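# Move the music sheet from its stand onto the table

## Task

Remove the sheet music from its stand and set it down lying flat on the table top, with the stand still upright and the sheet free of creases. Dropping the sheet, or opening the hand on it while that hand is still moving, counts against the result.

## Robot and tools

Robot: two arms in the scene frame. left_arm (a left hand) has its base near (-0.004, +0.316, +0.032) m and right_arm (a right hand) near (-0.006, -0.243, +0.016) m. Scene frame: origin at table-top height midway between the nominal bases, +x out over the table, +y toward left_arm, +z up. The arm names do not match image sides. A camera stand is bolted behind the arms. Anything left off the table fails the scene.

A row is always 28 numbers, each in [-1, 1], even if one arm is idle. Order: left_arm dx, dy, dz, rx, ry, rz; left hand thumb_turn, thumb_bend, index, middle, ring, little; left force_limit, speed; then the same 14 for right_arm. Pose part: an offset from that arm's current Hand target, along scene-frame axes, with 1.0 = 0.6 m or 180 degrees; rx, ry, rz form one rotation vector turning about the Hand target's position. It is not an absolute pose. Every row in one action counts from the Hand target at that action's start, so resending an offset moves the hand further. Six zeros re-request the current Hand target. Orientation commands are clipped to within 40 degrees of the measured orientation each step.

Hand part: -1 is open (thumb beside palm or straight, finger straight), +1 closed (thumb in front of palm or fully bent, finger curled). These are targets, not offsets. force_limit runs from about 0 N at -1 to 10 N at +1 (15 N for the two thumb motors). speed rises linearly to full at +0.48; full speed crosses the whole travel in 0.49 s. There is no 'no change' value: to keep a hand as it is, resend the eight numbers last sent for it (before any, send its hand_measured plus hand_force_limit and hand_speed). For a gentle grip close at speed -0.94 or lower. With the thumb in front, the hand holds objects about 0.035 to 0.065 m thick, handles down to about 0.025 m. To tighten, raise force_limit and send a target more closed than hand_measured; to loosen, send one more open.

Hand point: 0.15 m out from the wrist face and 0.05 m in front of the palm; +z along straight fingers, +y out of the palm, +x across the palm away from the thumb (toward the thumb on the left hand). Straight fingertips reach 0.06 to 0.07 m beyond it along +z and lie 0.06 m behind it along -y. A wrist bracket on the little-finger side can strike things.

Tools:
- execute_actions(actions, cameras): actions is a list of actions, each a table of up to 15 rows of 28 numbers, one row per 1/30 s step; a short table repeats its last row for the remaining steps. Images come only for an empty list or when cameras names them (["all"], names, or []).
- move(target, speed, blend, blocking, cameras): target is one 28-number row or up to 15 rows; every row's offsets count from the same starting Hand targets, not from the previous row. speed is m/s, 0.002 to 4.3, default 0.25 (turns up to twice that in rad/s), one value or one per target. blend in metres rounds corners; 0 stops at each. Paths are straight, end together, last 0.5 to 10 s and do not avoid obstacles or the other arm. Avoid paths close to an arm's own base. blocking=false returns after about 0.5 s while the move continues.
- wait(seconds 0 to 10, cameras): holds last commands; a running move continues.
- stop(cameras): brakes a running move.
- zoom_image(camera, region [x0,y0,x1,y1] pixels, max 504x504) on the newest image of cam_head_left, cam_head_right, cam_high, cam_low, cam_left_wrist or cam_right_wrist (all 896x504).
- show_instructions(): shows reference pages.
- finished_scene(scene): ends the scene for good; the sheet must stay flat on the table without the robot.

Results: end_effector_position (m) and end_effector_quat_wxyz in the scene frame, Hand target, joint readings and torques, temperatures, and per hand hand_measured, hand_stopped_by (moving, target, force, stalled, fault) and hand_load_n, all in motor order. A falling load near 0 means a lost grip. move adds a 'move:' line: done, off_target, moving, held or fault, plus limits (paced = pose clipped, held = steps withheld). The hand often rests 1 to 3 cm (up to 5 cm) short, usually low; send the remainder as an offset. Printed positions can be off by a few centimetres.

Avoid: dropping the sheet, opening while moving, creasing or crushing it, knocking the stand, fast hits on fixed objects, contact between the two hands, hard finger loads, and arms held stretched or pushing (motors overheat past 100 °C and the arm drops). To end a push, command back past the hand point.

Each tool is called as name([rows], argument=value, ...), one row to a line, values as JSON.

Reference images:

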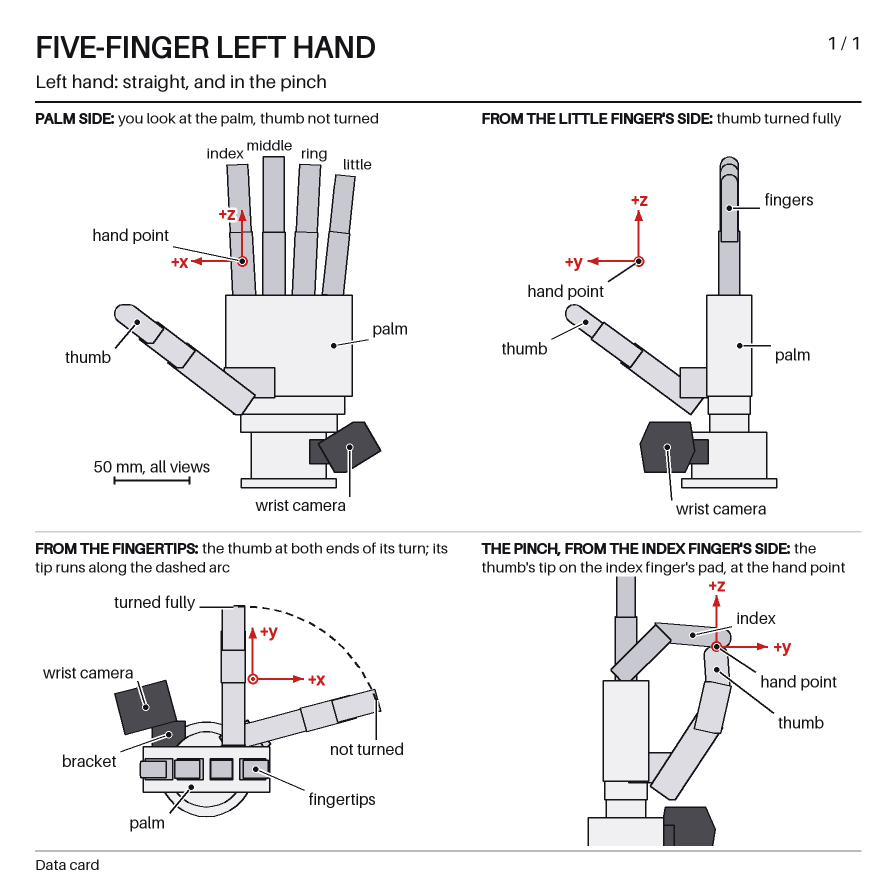

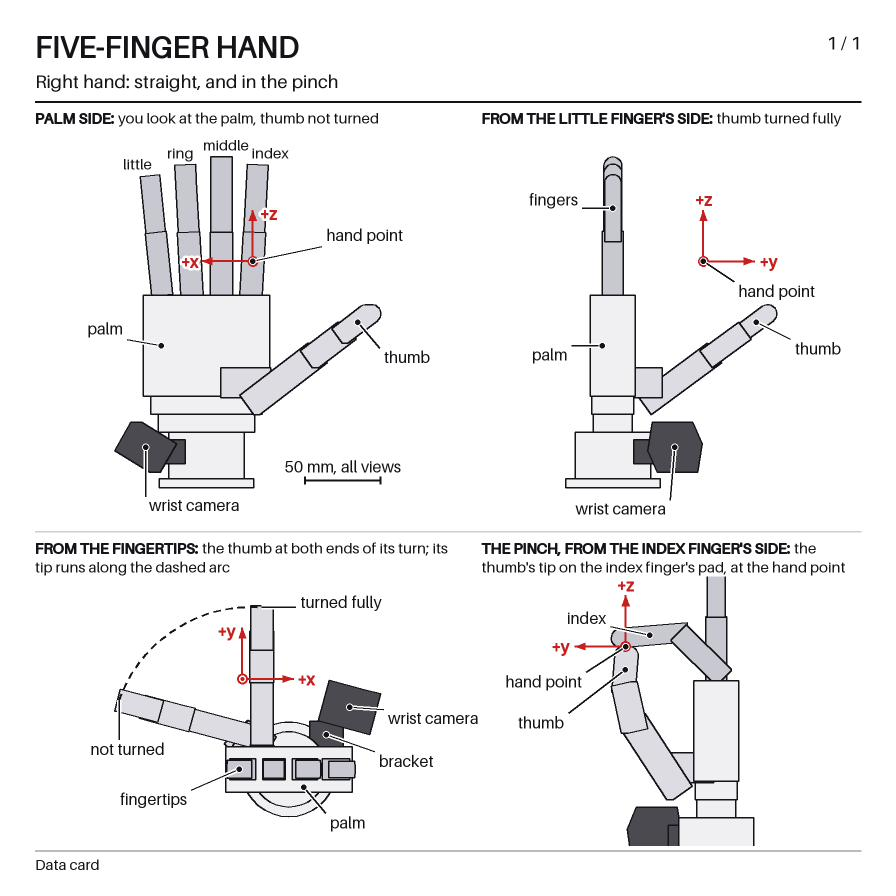

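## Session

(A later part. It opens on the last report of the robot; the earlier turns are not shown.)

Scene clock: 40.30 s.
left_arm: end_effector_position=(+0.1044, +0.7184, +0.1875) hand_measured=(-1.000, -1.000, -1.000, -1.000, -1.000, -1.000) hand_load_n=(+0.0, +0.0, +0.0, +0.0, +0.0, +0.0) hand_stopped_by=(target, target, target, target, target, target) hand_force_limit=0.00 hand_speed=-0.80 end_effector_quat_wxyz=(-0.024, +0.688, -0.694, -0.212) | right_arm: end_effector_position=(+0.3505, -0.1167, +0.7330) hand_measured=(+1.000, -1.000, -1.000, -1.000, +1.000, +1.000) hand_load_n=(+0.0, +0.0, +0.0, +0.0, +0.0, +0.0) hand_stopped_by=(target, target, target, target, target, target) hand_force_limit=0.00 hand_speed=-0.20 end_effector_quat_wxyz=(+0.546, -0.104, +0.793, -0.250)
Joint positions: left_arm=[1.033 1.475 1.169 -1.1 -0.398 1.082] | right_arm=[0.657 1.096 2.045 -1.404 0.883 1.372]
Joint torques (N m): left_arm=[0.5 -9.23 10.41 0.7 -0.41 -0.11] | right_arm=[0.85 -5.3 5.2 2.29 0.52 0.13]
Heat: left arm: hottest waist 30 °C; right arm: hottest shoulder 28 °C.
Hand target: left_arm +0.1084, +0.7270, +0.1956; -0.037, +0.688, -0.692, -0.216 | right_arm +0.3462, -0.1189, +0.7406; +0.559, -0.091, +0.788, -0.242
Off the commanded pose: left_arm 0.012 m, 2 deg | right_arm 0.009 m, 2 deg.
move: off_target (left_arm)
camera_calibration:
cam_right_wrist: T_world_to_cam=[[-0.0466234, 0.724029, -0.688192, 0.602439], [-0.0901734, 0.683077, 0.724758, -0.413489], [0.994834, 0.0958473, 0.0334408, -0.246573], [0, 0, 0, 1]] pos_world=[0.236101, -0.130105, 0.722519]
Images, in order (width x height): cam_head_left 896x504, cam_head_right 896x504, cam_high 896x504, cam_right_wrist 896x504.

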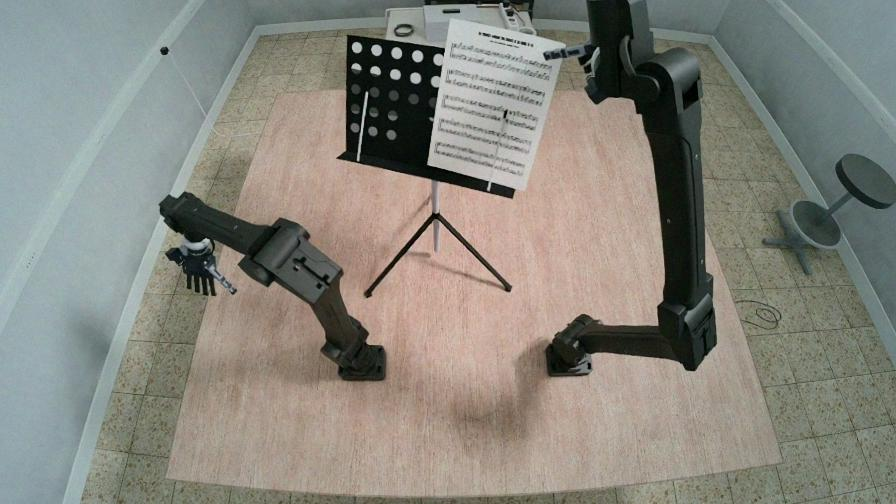

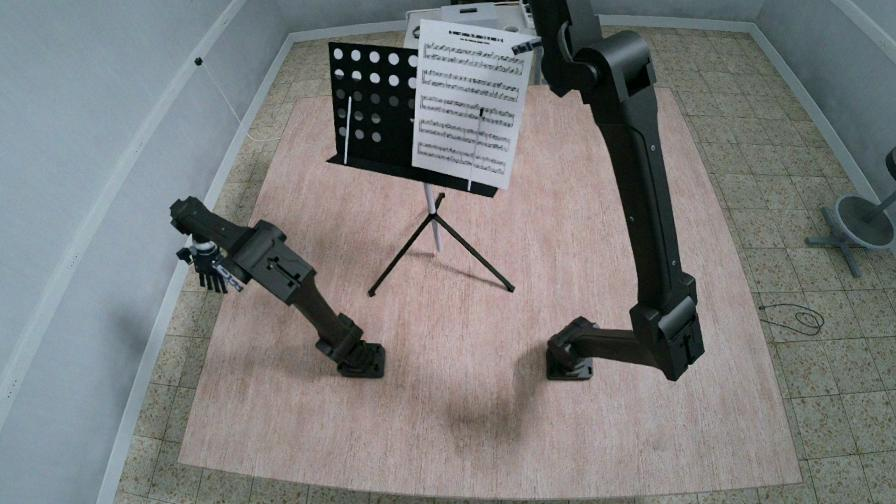

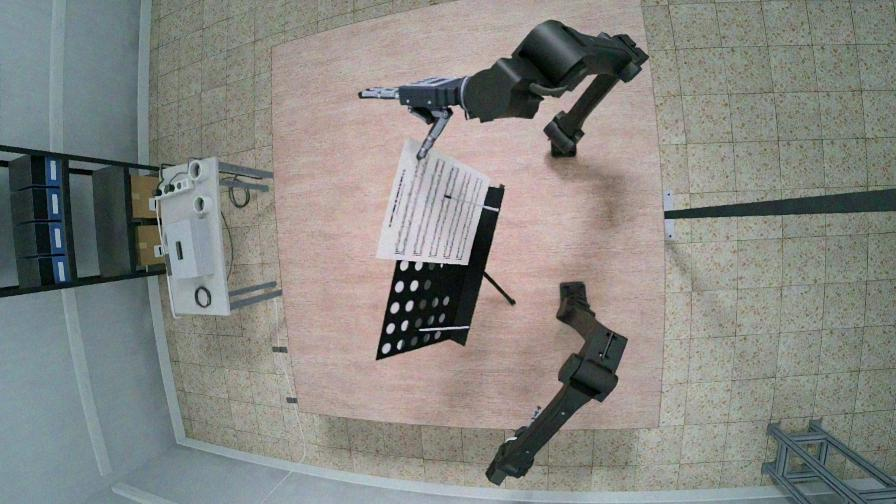

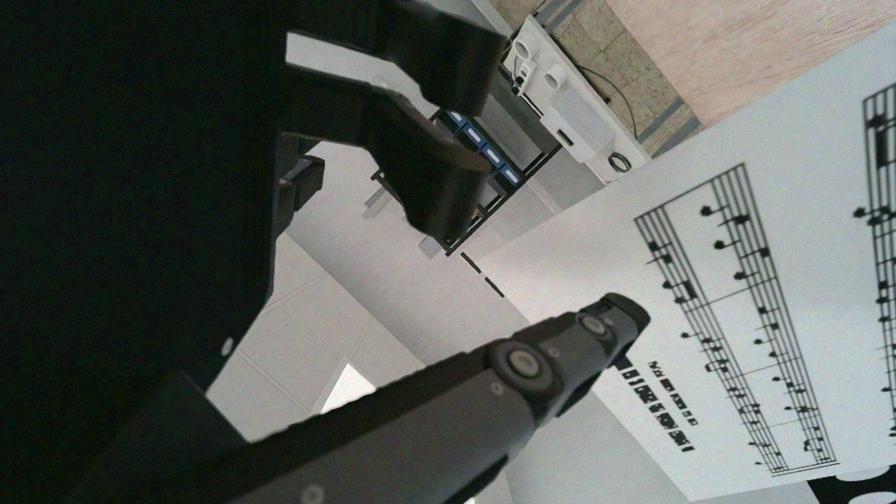

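move(target=[0,0,0,0,0,0,-1,-1,-1,-1,-1,-1,0,-0.8, 0.0017,0.0517,-0.045,0,0,0,1,-1,-1,-1,1,1,0,-0.2], speed=0.05, cameras=["cam_head_left","cam_head_right","cam_high","cam_low","cam_right_wrist"])

zoom_image(camera="cam_low", region=[400, 0, 520, 80])

zoom_image(camera="cam_high", region=[340, 60, 500, 200])

zoom_image(camera="cam_head_left", region=[480, 10, 620, 110])

Scene clock: 45.23 s.
left_arm: end_effector_position=(+0.1044, +0.7184, +0.1875) hand_measured=(-1.000, -1.000, -1.000, -1.000, -1.000, -1.000) hand_load_n=(-0.5, -0.5, +0.0, +0.0, +0.0, +0.0) hand_stopped_by=(target, target, target, target, target, target) hand_force_limit=0.00 hand_speed=-0.80 end_effector_quat_wxyz=(-0.024, +0.688, -0.694, -0.212) | right_arm: end_effector_position=(+0.3514, -0.0873, +0.7066) hand_measured=(+1.000, -1.000, -1.000, -1.000, +1.000, +1.000) hand_load_n=(+0.0, +0.0, +0.0, +0.0, +0.0, +0.0) hand_stopped_by=(target, target, target, target, target, target) hand_force_limit=0.00 hand_speed=-0.20 end_effector_quat_wxyz=(+0.546, -0.102, +0.792, -0.252)
Joint positions: left_arm=[1.033 1.475 1.169 -1.1 -0.398 1.082] | right_arm=[0.767 1.083 1.944 -1.384 0.986 1.459]
Joint torques (N m): left_arm=[0.5 -9.23 10.39 0.73 -0.41 -0.11] | right_arm=[1.26 -5.25 5.81 2.07 0.62 0.12]
Heat: left arm: hottest waist 30 °C; right arm: hottest shoulder 28 °C.
Hand target: left_arm +0.1084, +0.7270, +0.1956; -0.037, +0.688, -0.692, -0.216 | right_arm +0.3472, -0.0879, +0.7136; +0.559, -0.091, +0.788, -0.242
Off the commanded pose: left_arm 0.012 m, 2 deg | right_arm 0.008 m, 2 deg.
move: off_target (left_arm)
camera_calibration:
cam_right_wrist: T_world_to_cam=[[-0.0415008, 0.723615, -0.688955, 0.56181], [-0.0889357, 0.684136, 0.723911, -0.41415], [0.995172, 0.0913156, 0.035963, -0.251734], [0, 0, 0, 1]] pos_world=[0.237001, -0.100212, 0.695922]
Images, in order (width x height): cam_head_left 896x504, cam_head_right 896x504, cam_high 896x504, cam_low 896x504, cam_right_wrist 896x504.

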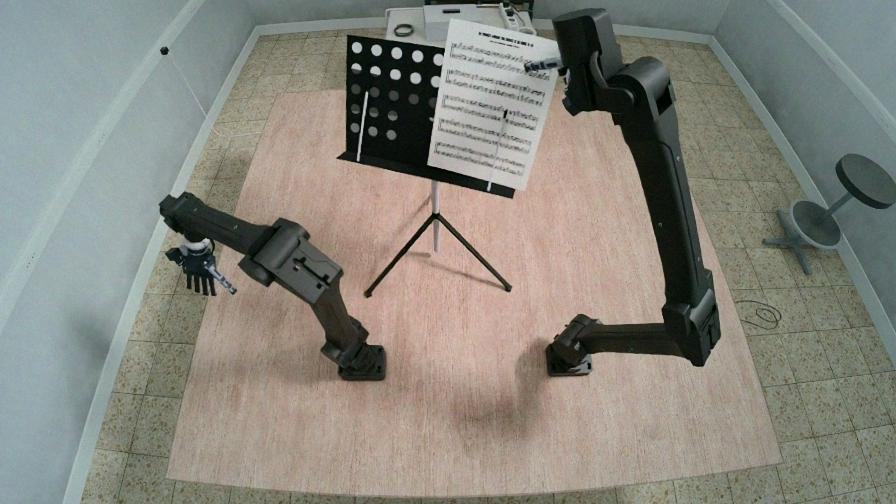

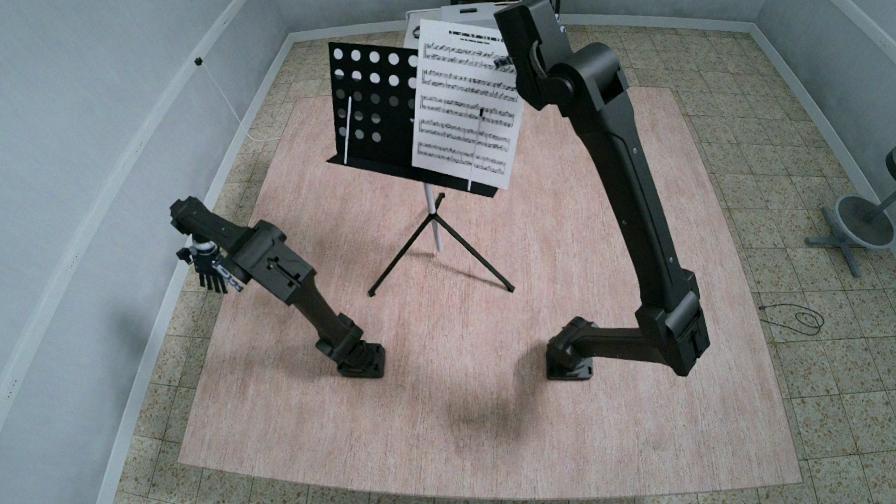

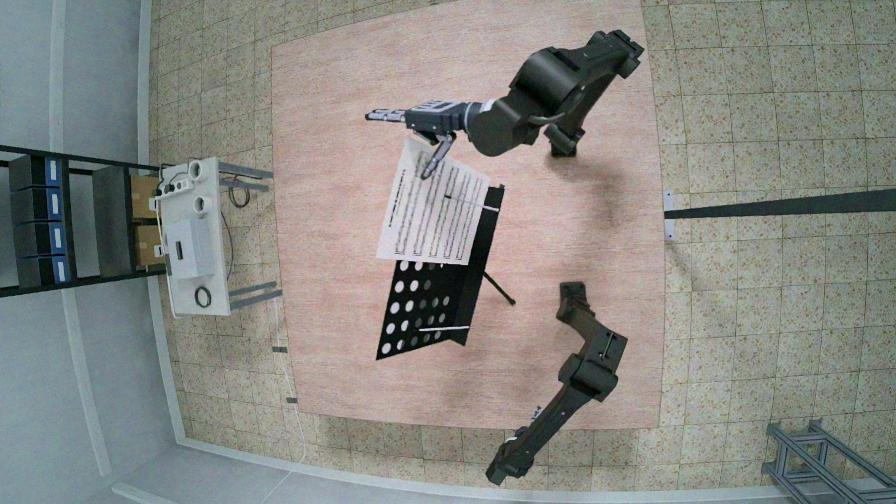

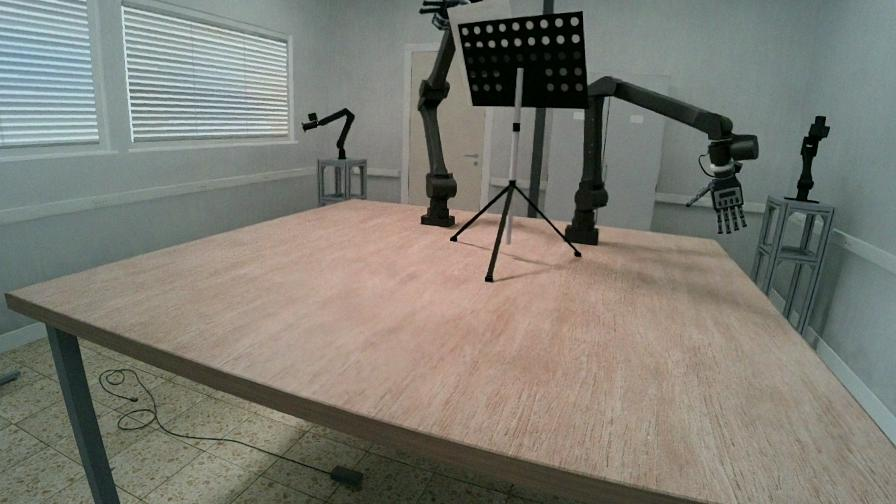

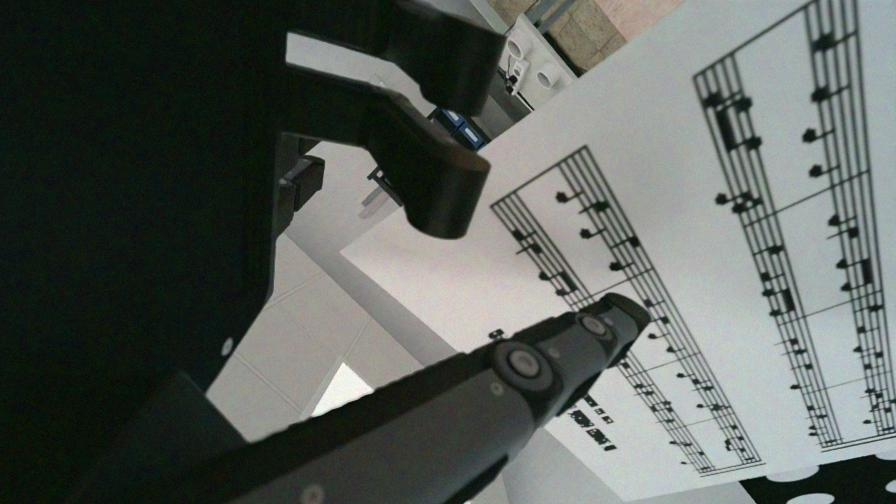

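Scaled by 4.200 from the camera's 896x504 image, which has a finer 1280x720 frame.

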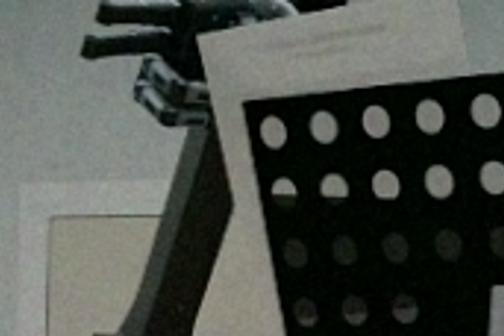

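Scaled by 3.150 from the camera's 896x504 image, which has a finer 1280x720 frame.

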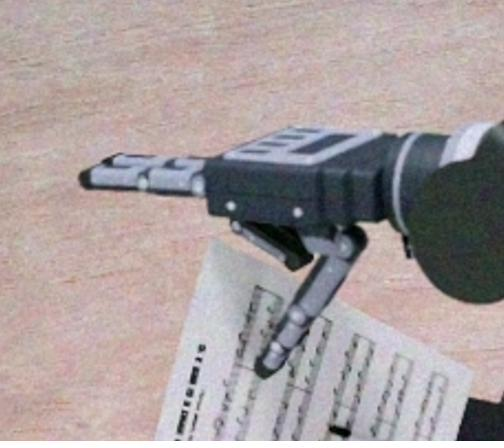

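Scaled by 3.600 from the camera's 896x504 image, which has a finer 1280x720 frame.

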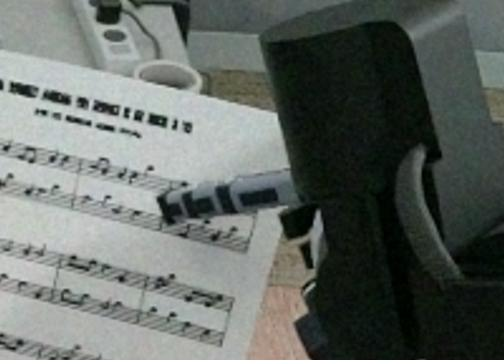

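move(target=[0,0,0,0,0,0,-1,-1,-1,-1,-1,-1,0,-0.8, -0.0012,-0.01,0.007,0,0,0,1,-1,-1,-1,1,1,0,-0.2], speed=0.05, cameras=[])

move(target=[0,0,0,0,0,0,-1,-1,-1,-1,-1,-1,0,-0.8, 0,0,0,0,0,0,1,-1,-0.1,-0.1,1,1,-0.7,-0.6], speed=0.05, cameras=["cam_head_left","cam_head_right","cam_high","cam_low","cam_right_wrist"])

zoom_image(camera="cam_low", region=[400, 0, 520, 80])

zoom_image(camera="cam_high", region=[360, 80, 480, 180])

Scene clock: 48.00 s.
left_arm: end_effector_position=(+0.1044, +0.7184, +0.1875) hand_measured=(-1.000, -1.000, -1.000, -1.000, -1.000, -1.000) hand_load_n=(+0.0, +0.0, +0.0, +0.0, +0.0, +0.0) hand_stopped_by=(target, target, target, target, target, target) hand_force_limit=0.00 hand_speed=-0.80 end_effector_quat_wxyz=(-0.024, +0.688, -0.694, -0.212) | right_arm: end_effector_position=(+0.3506, -0.0864, +0.7066) hand_measured=(+1.000, -1.000, -1.000, -1.000, +1.000, +1.000) hand_load_n=(+0.0, +0.0, +0.0, +0.0, +0.0, -0.5) hand_stopped_by=(target, target, target, target, target, target) hand_force_limit=0.00 hand_speed=-0.20 end_effector_quat_wxyz=(+0.547, -0.103, +0.793, -0.249)
Joint positions: left_arm=[1.033 1.475 1.169 -1.1 -0.398 1.082] | right_arm=[0.767 1.082 1.944 -1.384 0.978 1.459]
Joint torques (N m): left_arm=[0.67 -9.05 10.4 0.73 -0.41 -0.11] | right_arm=[-0.21 -5.19 6.45 2.1 0.27 -0.03]
Heat: left arm: hottest waist 30 °C; right arm: hottest shoulder 28 °C.
Hand target: left_arm +0.1084, +0.7270, +0.1956; -0.037, +0.688, -0.692, -0.216 | right_arm +0.3465, -0.0939, +0.7178; +0.559, -0.091, +0.788, -0.242
Off the commanded pose: left_arm 0.012 m, 2 deg | right_arm 0.014 m, 2 deg.
move: off_target (left_arm, right_arm)
No camera images: "cameras" was empty.

Scene clock: 49.40 s.
left_arm: end_effector_position=(+0.1044, +0.7184, +0.1875) hand_measured=(-1.000, -1.000, -1.000, -1.000, -1.000, -1.000) hand_load_n=(+0.0, +0.0, +0.0, +0.0, +0.0, +0.0) hand_stopped_by=(target, target, target, target, target, target) hand_force_limit=0.00 hand_speed=-0.80 end_effector_quat_wxyz=(-0.024, +0.688, -0.694, -0.212) | right_arm: end_effector_position=(+0.3505, -0.0862, +0.7066) hand_measured=(+1.000, -1.000, -0.100, -0.100, +1.000, +1.000) hand_load_n=(+0.0, +0.5, +0.0, +0.0, +0.0, +0.0) hand_stopped_by=(target, target, target, target, target, target) hand_force_limit=-0.70 hand_speed=-0.60 end_effector_quat_wxyz=(+0.547, -0.104, +0.793, -0.248)
Joint positions: left_arm=[1.033 1.475 1.169 -1.1 -0.398 1.082] | right_arm=[0.767 1.082 1.944 -1.384 0.977 1.459]
Joint torques (N m): left_arm=[0.44 -9.29 10.41 0.76 -0.41 -0.1] | right_arm=[-0.38 -6.07 6.5 2.24 0.31 -0.03]
Heat: left arm: hottest waist 30 °C; right arm: hottest shoulder 28 °C.
Hand target: left_arm +0.1084, +0.7270, +0.1956; -0.037, +0.688, -0.692, -0.216 | right_arm +0.3465, -0.0939, +0.7178; +0.559, -0.091, +0.788, -0.242
Off the commanded pose: left_arm 0.012 m, 2 deg | right_arm 0.014 m, 2 deg.
move: off_target (left_arm, right_arm)
camera_calibration:
cam_right_wrist: T_world_to_cam=[[-0.0486884, 0.726299, -0.685652, 0.561286], [-0.0929284, 0.680195, 0.727117, -0.416186], [0.994482, 0.0991188, 0.0343762, -0.248921], [0, 0, 0, 1]] pos_world=[0.2362, -0.0999011, 0.69602]
Images, in order (width x height): cam_head_left 896x504, cam_head_right 896x504, cam_high 896x504, cam_low 896x504, cam_right_wrist 896x504.

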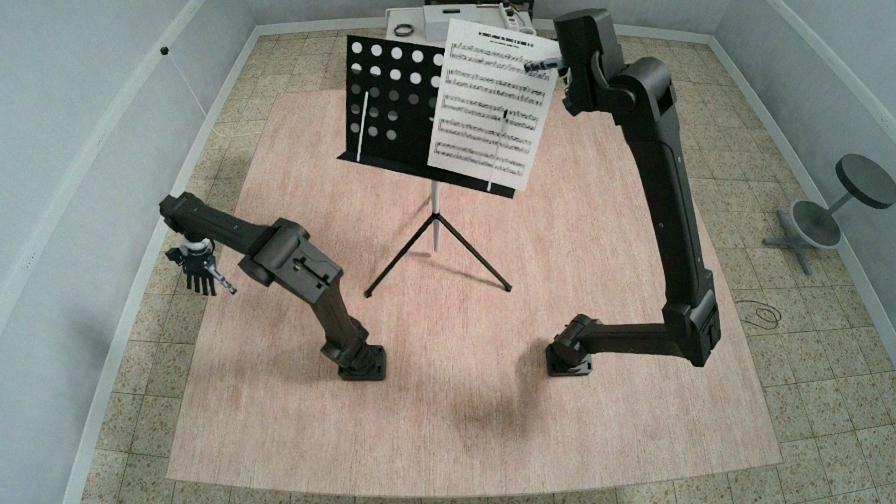

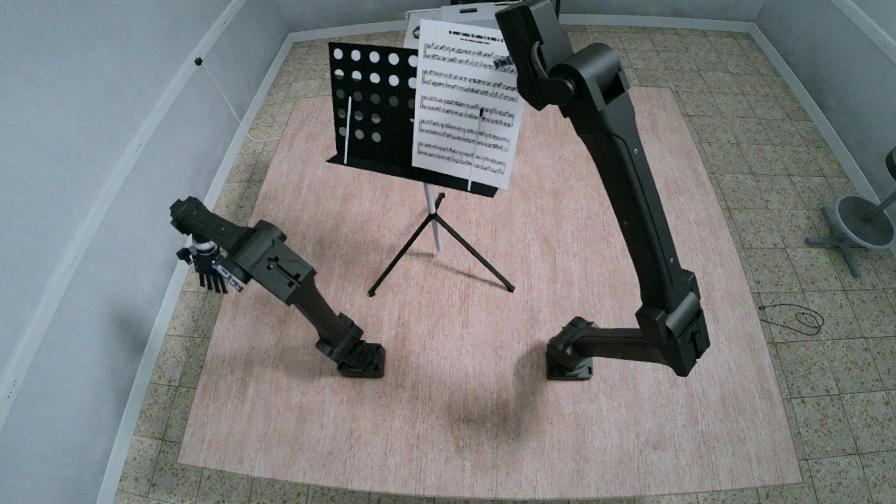

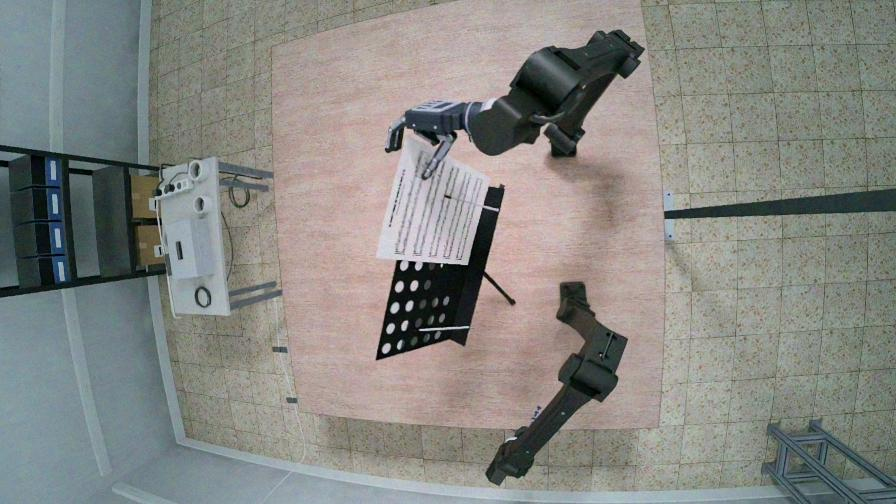

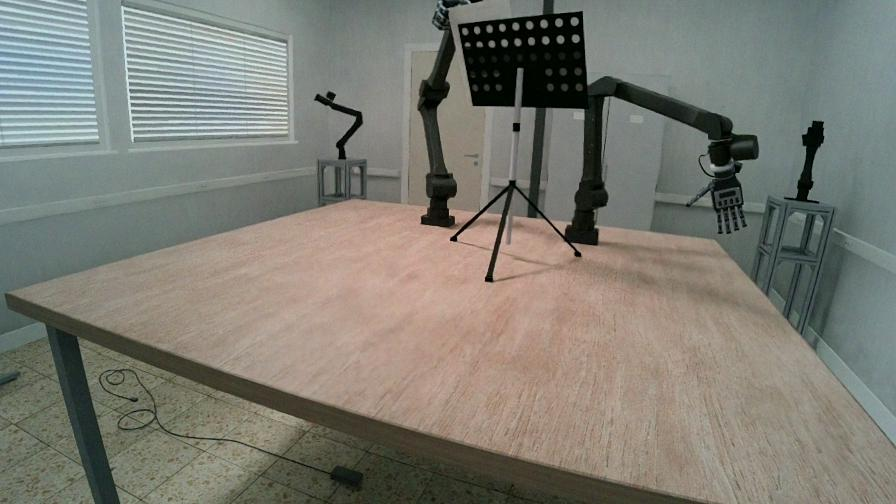

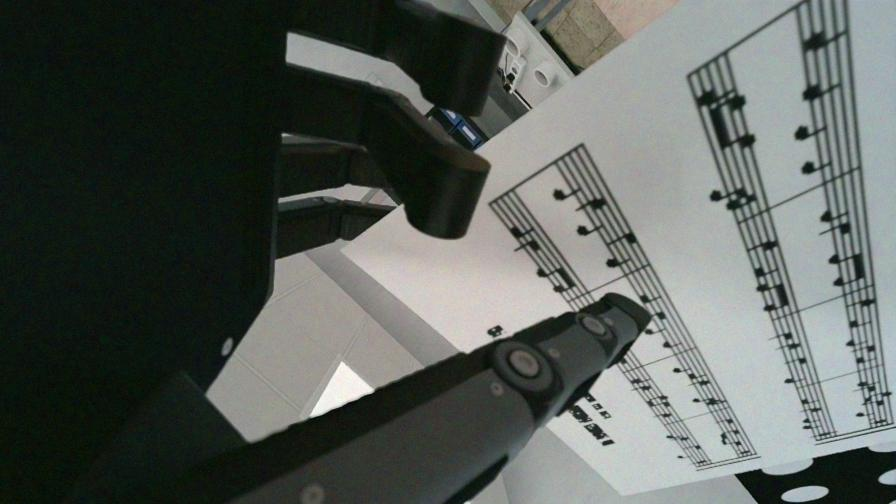

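Scaled by 4.200 from the camera's 896x504 image, which has a finer 1280x720 frame.

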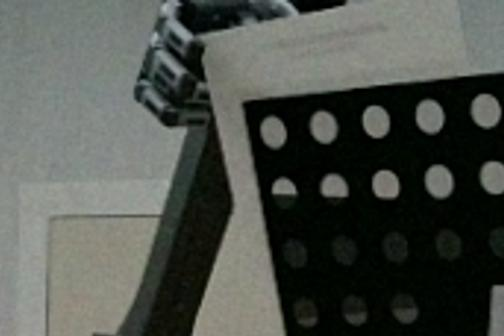

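Scaled by 4.200 from the camera's 896x504 image, which has a finer 1280x720 frame.

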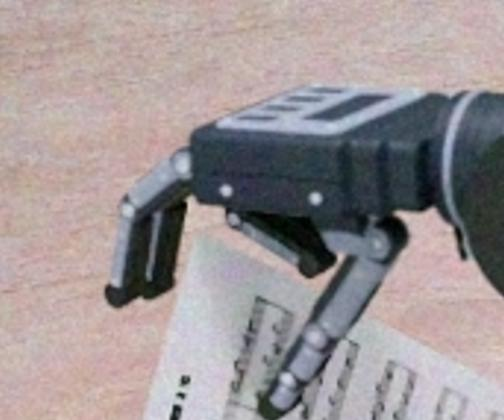

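zoom_image(camera="cam_low", region=[425, 0, 485, 40])

zoom_image(camera="cam_right_wrist", region=[270, 80, 570, 330])

Scaled by 8.400 from the camera's 896x504 image, which has a finer 1280x720 frame.

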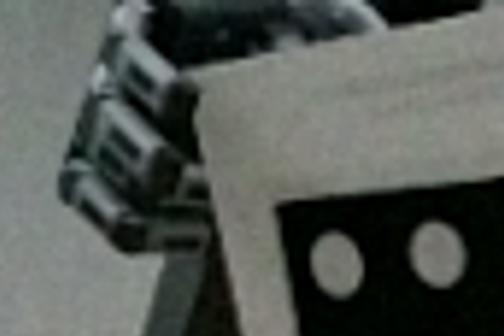

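Scaled by 1.680 from the camera's 896x504 image, which has a finer 1280x720 frame.

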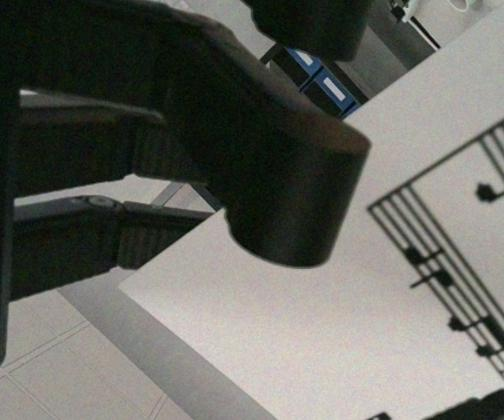

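move(target=[0,0,0,0,0,0,-1,-1,-1,-1,-1,-1,0,-0.8, -0.0016,-0.0133,0.006,0,0,0,1,-1,-0.1,-0.1,1,1,-0.7,-0.6], speed=0.05, cameras=["cam_right_wrist"])

Scene clock: 52.13 s.
left_arm: end_effector_position=(+0.1044, +0.7184, +0.1875) hand_measured=(-1.000, -1.000, -1.000, -1.000, -1.000, -1.000) hand_load_n=(+0.0, +0.0, +0.0, +0.0, +0.0, +0.0) hand_stopped_by=(target, target, target, target, target, target) hand_force_limit=0.00 hand_speed=-0.80 end_effector_quat_wxyz=(-0.024, +0.688, -0.694, -0.212) | right_arm: end_effector_position=(+0.3496, -0.0918, +0.7073) hand_measured=(+1.000, -1.000, -0.100, -0.100, +1.000, +1.000) hand_load_n=(-0.5, +0.0, +0.0, +0.0, +0.5, +0.0) hand_stopped_by=(target, target, target, target, target, target) hand_force_limit=-0.70 hand_speed=-0.60 end_effector_quat_wxyz=(+0.545, -0.107, +0.794, -0.248)
Joint positions: left_arm=[1.033 1.475 1.169 -1.1 -0.398 1.082] | right_arm=[0.747 1.074 1.944 -1.381 0.955 1.439]
Joint torques (N m): left_arm=[0.5 -9.17 10.43 0.76 -0.41 -0.1] | right_arm=[-0.79 -4.84 6.97 2.19 0.27 -0.05]
Heat: left arm: hottest waist 30 °C; right arm: hottest shoulder 28 °C.
Hand target: left_arm +0.1084, +0.7270, +0.1956; -0.037, +0.688, -0.692, -0.216 | right_arm +0.3455, -0.1019, +0.7214; +0.559, -0.091, +0.788, -0.242
Off the commanded pose: left_arm 0.012 m, 2 deg | right_arm 0.018 m, 3 deg.
move: off_target (left_arm, right_arm)
camera_calibration:
cam_right_wrist: T_world_to_cam=[[-0.0550487, 0.723834, -0.687775, 0.569341], [-0.0923926, 0.682172, 0.725331, -0.411668], [0.9942, 0.103474, 0.0293242, -0.243406], [0, 0, 0, 1]] pos_world=[0.2353, -0.106094, 0.697312]
Images, in order (width x height): cam_right_wrist 896x504.

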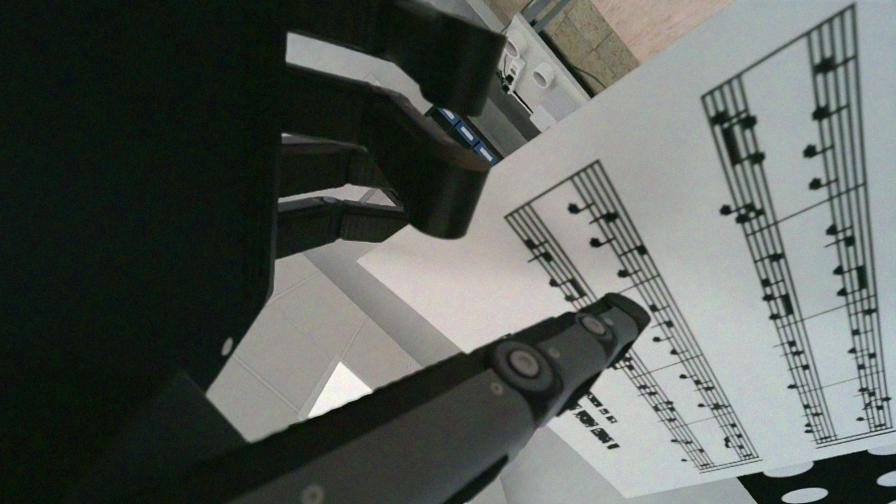

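move(target=[0,0,0,0,0,0,-1,-1,-1,-1,-1,-1,0,-0.8, 0,0,0,0,0,0,1,-1,0.12,0.12,1,1,-0.8,-0.8], speed=0.05, cameras=["cam_right_wrist","cam_high","cam_low","cam_head_left"])

zoom_image(camera="cam_low", region=[425, 0, 485, 40])

zoom_image(camera="cam_high", region=[360, 80, 480, 180])

zoom_image(camera="cam_right_wrist", region=[270, 80, 570, 330])

Scene clock: 53.63 s.
left_arm: end_effector_position=(+0.1044, +0.7184, +0.1875) hand_measured=(-1.000, -1.000, -1.000, -1.000, -1.000, -1.000) hand_load_n=(+0.0, +0.0, +0.0, +0.0, -0.5, +0.0) hand_stopped_by=(target, target, target, target, target, target) hand_force_limit=0.00 hand_speed=-0.80 end_effector_quat_wxyz=(-0.024, +0.688, -0.694, -0.212) | right_arm: end_effector_position=(+0.3495, -0.0915, +0.7072) hand_measured=(+1.000, -1.000, +0.120, +0.120, +1.000, +1.000) hand_load_n=(-0.5, +0.5, +0.0, +0.0, +0.0, +0.0) hand_stopped_by=(target, target, target, target, target, target) hand_force_limit=-0.80 hand_speed=-0.80 end_effector_quat_wxyz=(+0.545, -0.107, +0.794, -0.247)
Joint positions: left_arm=[1.033 1.475 1.169 -1.1 -0.398 1.082] | right_arm=[0.747 1.074 1.944 -1.381 0.954 1.439]
Joint torques (N m): left_arm=[0.62 -9.23 10.39 0.7 -0.41 -0.11] | right_arm=[-0.73 -4.95 7.08 2.22 0.29 -0.02]
Heat: left arm: hottest waist 30 °C; right arm: hottest shoulder 28 °C.
Hand target: left_arm +0.1084, +0.7270, +0.1956; -0.037, +0.688, -0.692, -0.216 | right_arm +0.3455, -0.1019, +0.7214; +0.559, -0.091, +0.788, -0.242
Off the commanded pose: left_arm 0.012 m, 2 deg | right_arm 0.018 m, 3 deg.
move: off_target (left_arm, right_arm)
camera_calibration:
cam_right_wrist: T_world_to_cam=[[-0.0563483, 0.724191, -0.687294, 0.569129], [-0.0929534, 0.681592, 0.725804, -0.412001], [0.994075, 0.104784, 0.0289094, -0.242867], [0, 0, 0, 1]] pos_world=[0.2352, -0.105892, 0.697212]
Images, in order (width x height): cam_head_left 896x504, cam_high 896x504, cam_low 896x504, cam_right_wrist 896x504.

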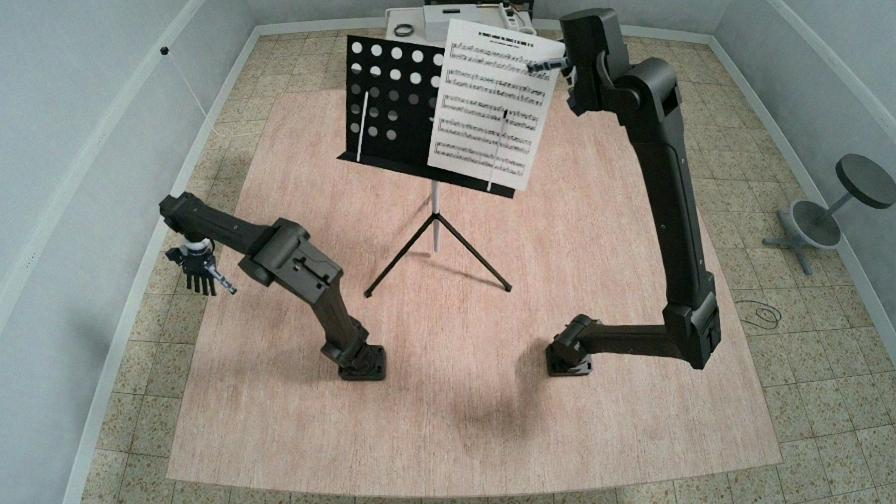

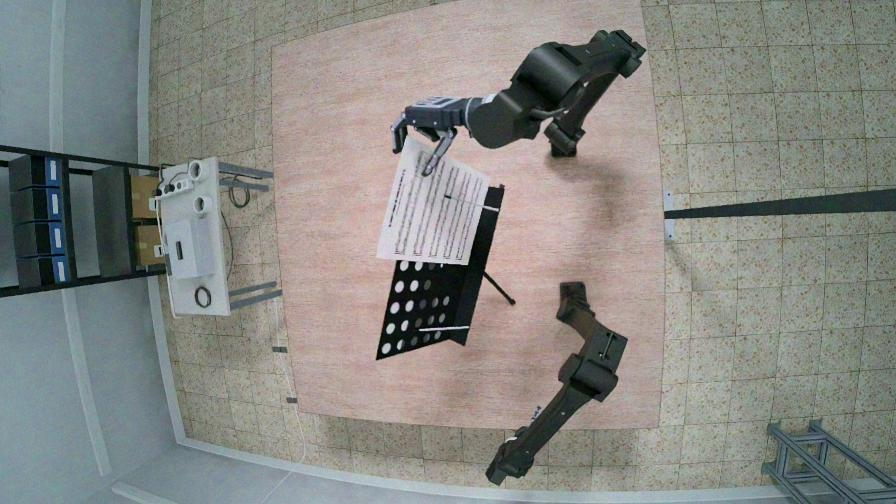

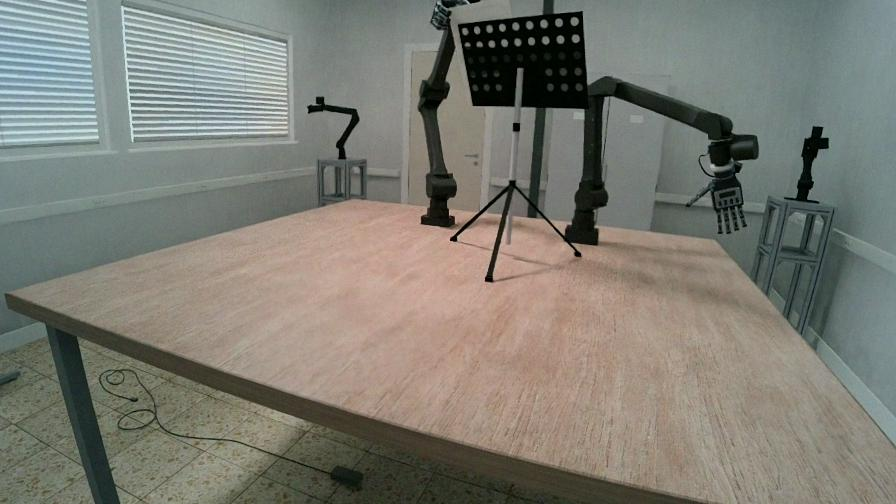

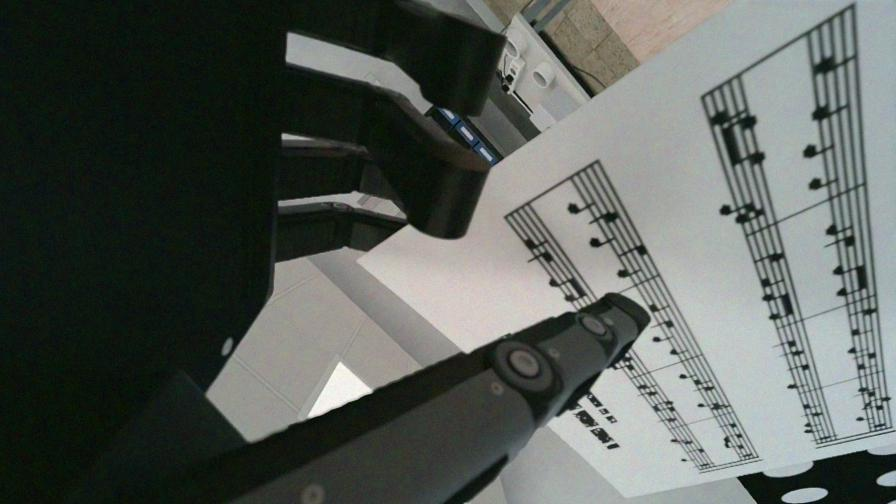

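Scaled by 8.400 from the camera's 896x504 image, which has a finer 1280x720 frame.

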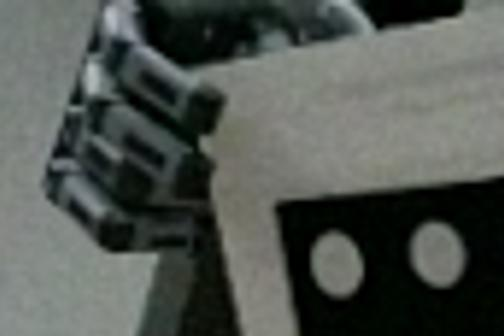

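Scaled by 4.200 from the camera's 896x504 image, which has a finer 1280x720 frame.

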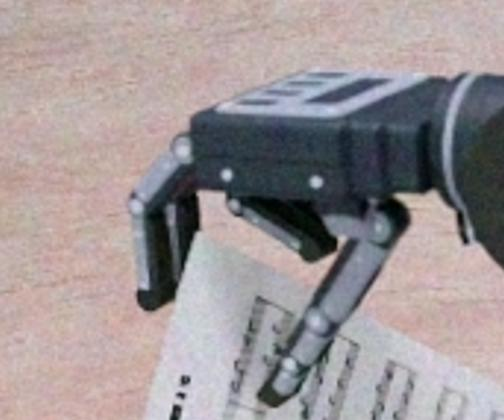

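Scaled by 1.680 from the camera's 896x504 image, which has a finer 1280x720 frame.

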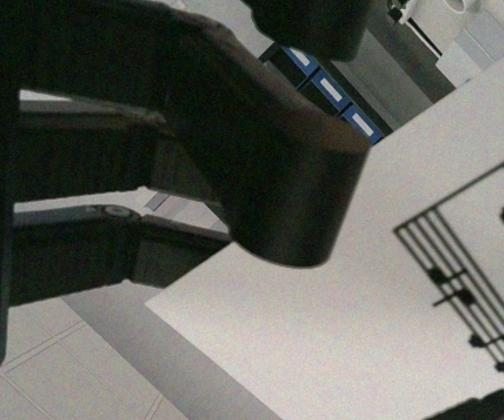

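move(target=[0,0,0,0,0,0,-1,-1,-1,-1,-1,-1,0,-0.8, 0,0,0,0,0,0,1,-0.1,0.12,0.12,1,1,-0.8,-0.6], speed=0.05, cameras=["cam_right_wrist","cam_high","cam_head_left"])

zoom_image(camera="cam_high", region=[360, 80, 480, 180])

zoom_image(camera="cam_head_left", region=[500, 10, 620, 90])

Scene clock: 55.43 s.
left_arm: end_effector_position=(+0.1044, +0.7184, +0.1875) hand_measured=(-1.000, -1.000, -1.000, -1.000, -1.000, -1.000) hand_load_n=(+0.5, +0.0, +0.0, +0.0, +0.0, +0.0) hand_stopped_by=(target, target, target, target, target, target) hand_force_limit=0.00 hand_speed=-0.80 end_effector_quat_wxyz=(-0.024, +0.688, -0.694, -0.212) | right_arm: end_effector_position=(+0.3489, -0.0918, +0.7076) hand_measured=(+1.000, -0.642, +0.120, +0.120, +1.000, +1.000) hand_load_n=(+0.0, +1.5, +0.0, +0.0, +0.0, +0.0) hand_stopped_by=(target, force, target, target, target, target) hand_force_limit=-0.80 hand_speed=-0.60 end_effector_quat_wxyz=(+0.546, -0.108, +0.794, -0.246)
Joint positions: left_arm=[1.033 1.475 1.169 -1.1 -0.398 1.082] | right_arm=[0.747 1.073 1.944 -1.381 0.952 1.439]
Joint torques (N m): left_arm=[0.67 -9.05 10.35 0.7 -0.41 -0.11] | right_arm=[-0.62 -4.95 7.06 2.24 0.38 -0.01]
Heat: left arm: hottest waist 30 °C; right arm: hottest shoulder 28 °C.
Hand target: left_arm +0.1084, +0.7270, +0.1956; -0.037, +0.688, -0.692, -0.216 | right_arm +0.3455, -0.1019, +0.7214; +0.559, -0.091, +0.788, -0.242
Off the commanded pose: left_arm 0.012 m, 2 deg | right_arm 0.017 m, 3 deg.
move: off_target (left_arm, right_arm)
camera_calibration:
cam_right_wrist: T_world_to_cam=[[-0.0568575, 0.725152, -0.686237, 0.569144], [-0.0944177, 0.680363, 0.726768, -0.412536], [0.993908, 0.106115, 0.0297834, -0.242669], [0, 0, 0, 1]] pos_world=[0.2346, -0.10629, 0.697613]
Images, in order (width x height): cam_head_left 896x504, cam_high 896x504, cam_right_wrist 896x504.

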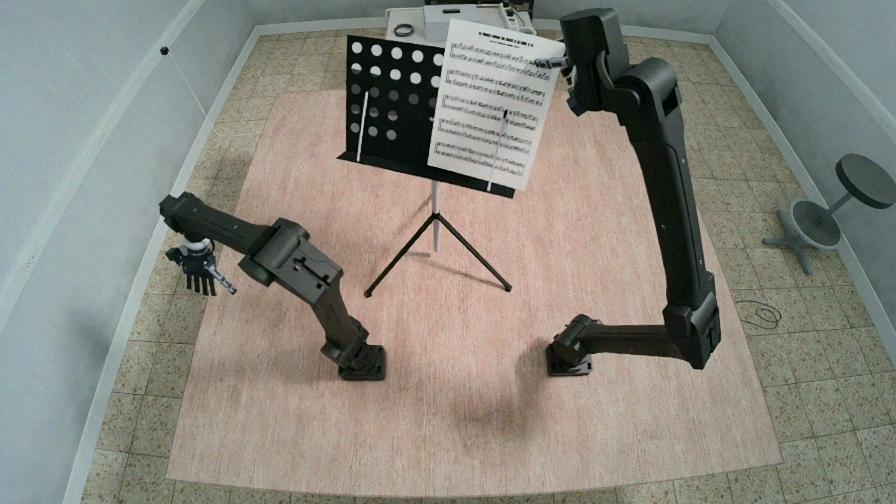

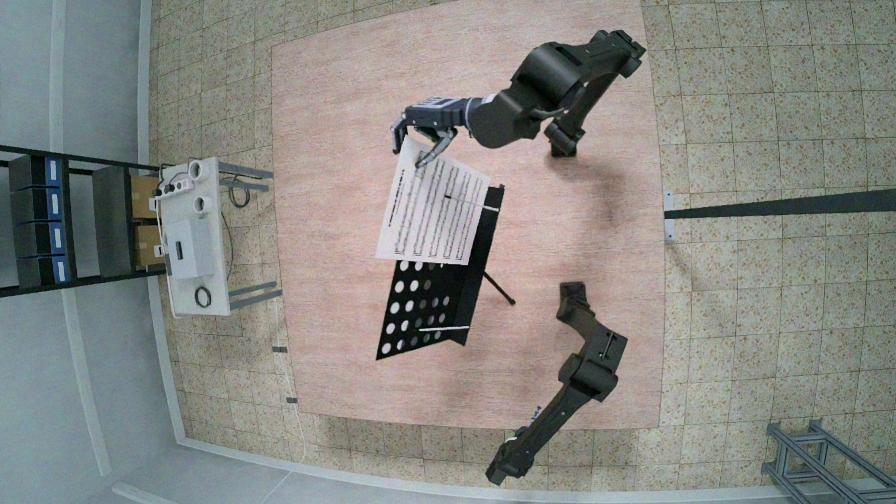

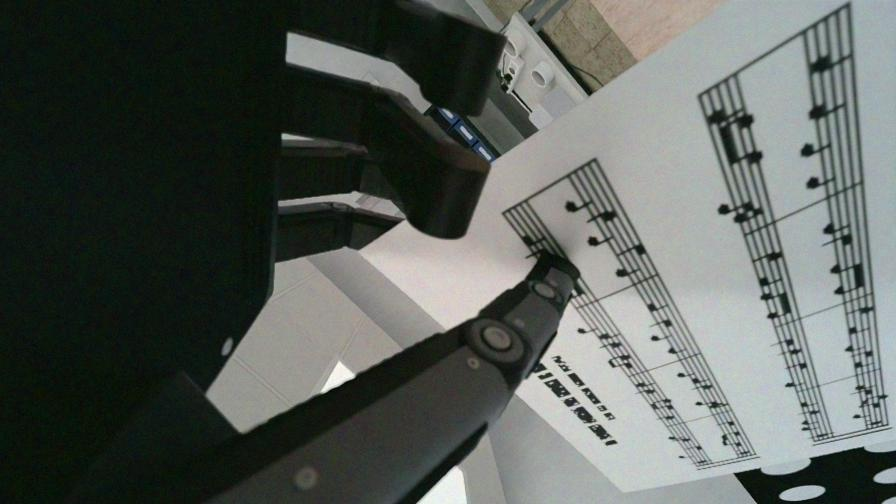

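Scaled by 4.200 from the camera's 896x504 image, which has a finer 1280x720 frame.

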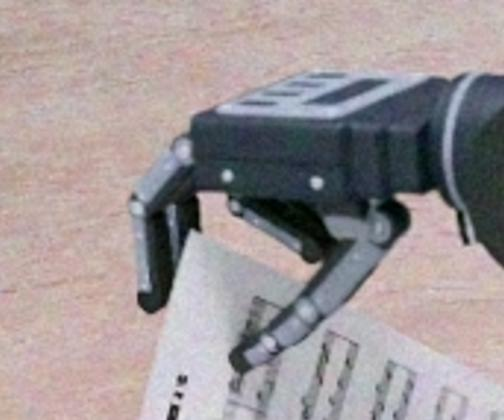

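Scaled by 4.200 from the camera's 896x504 image, which has a finer 1280x720 frame.

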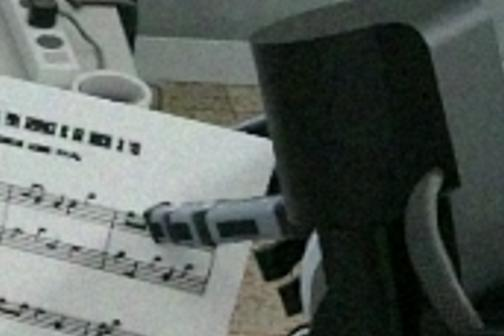

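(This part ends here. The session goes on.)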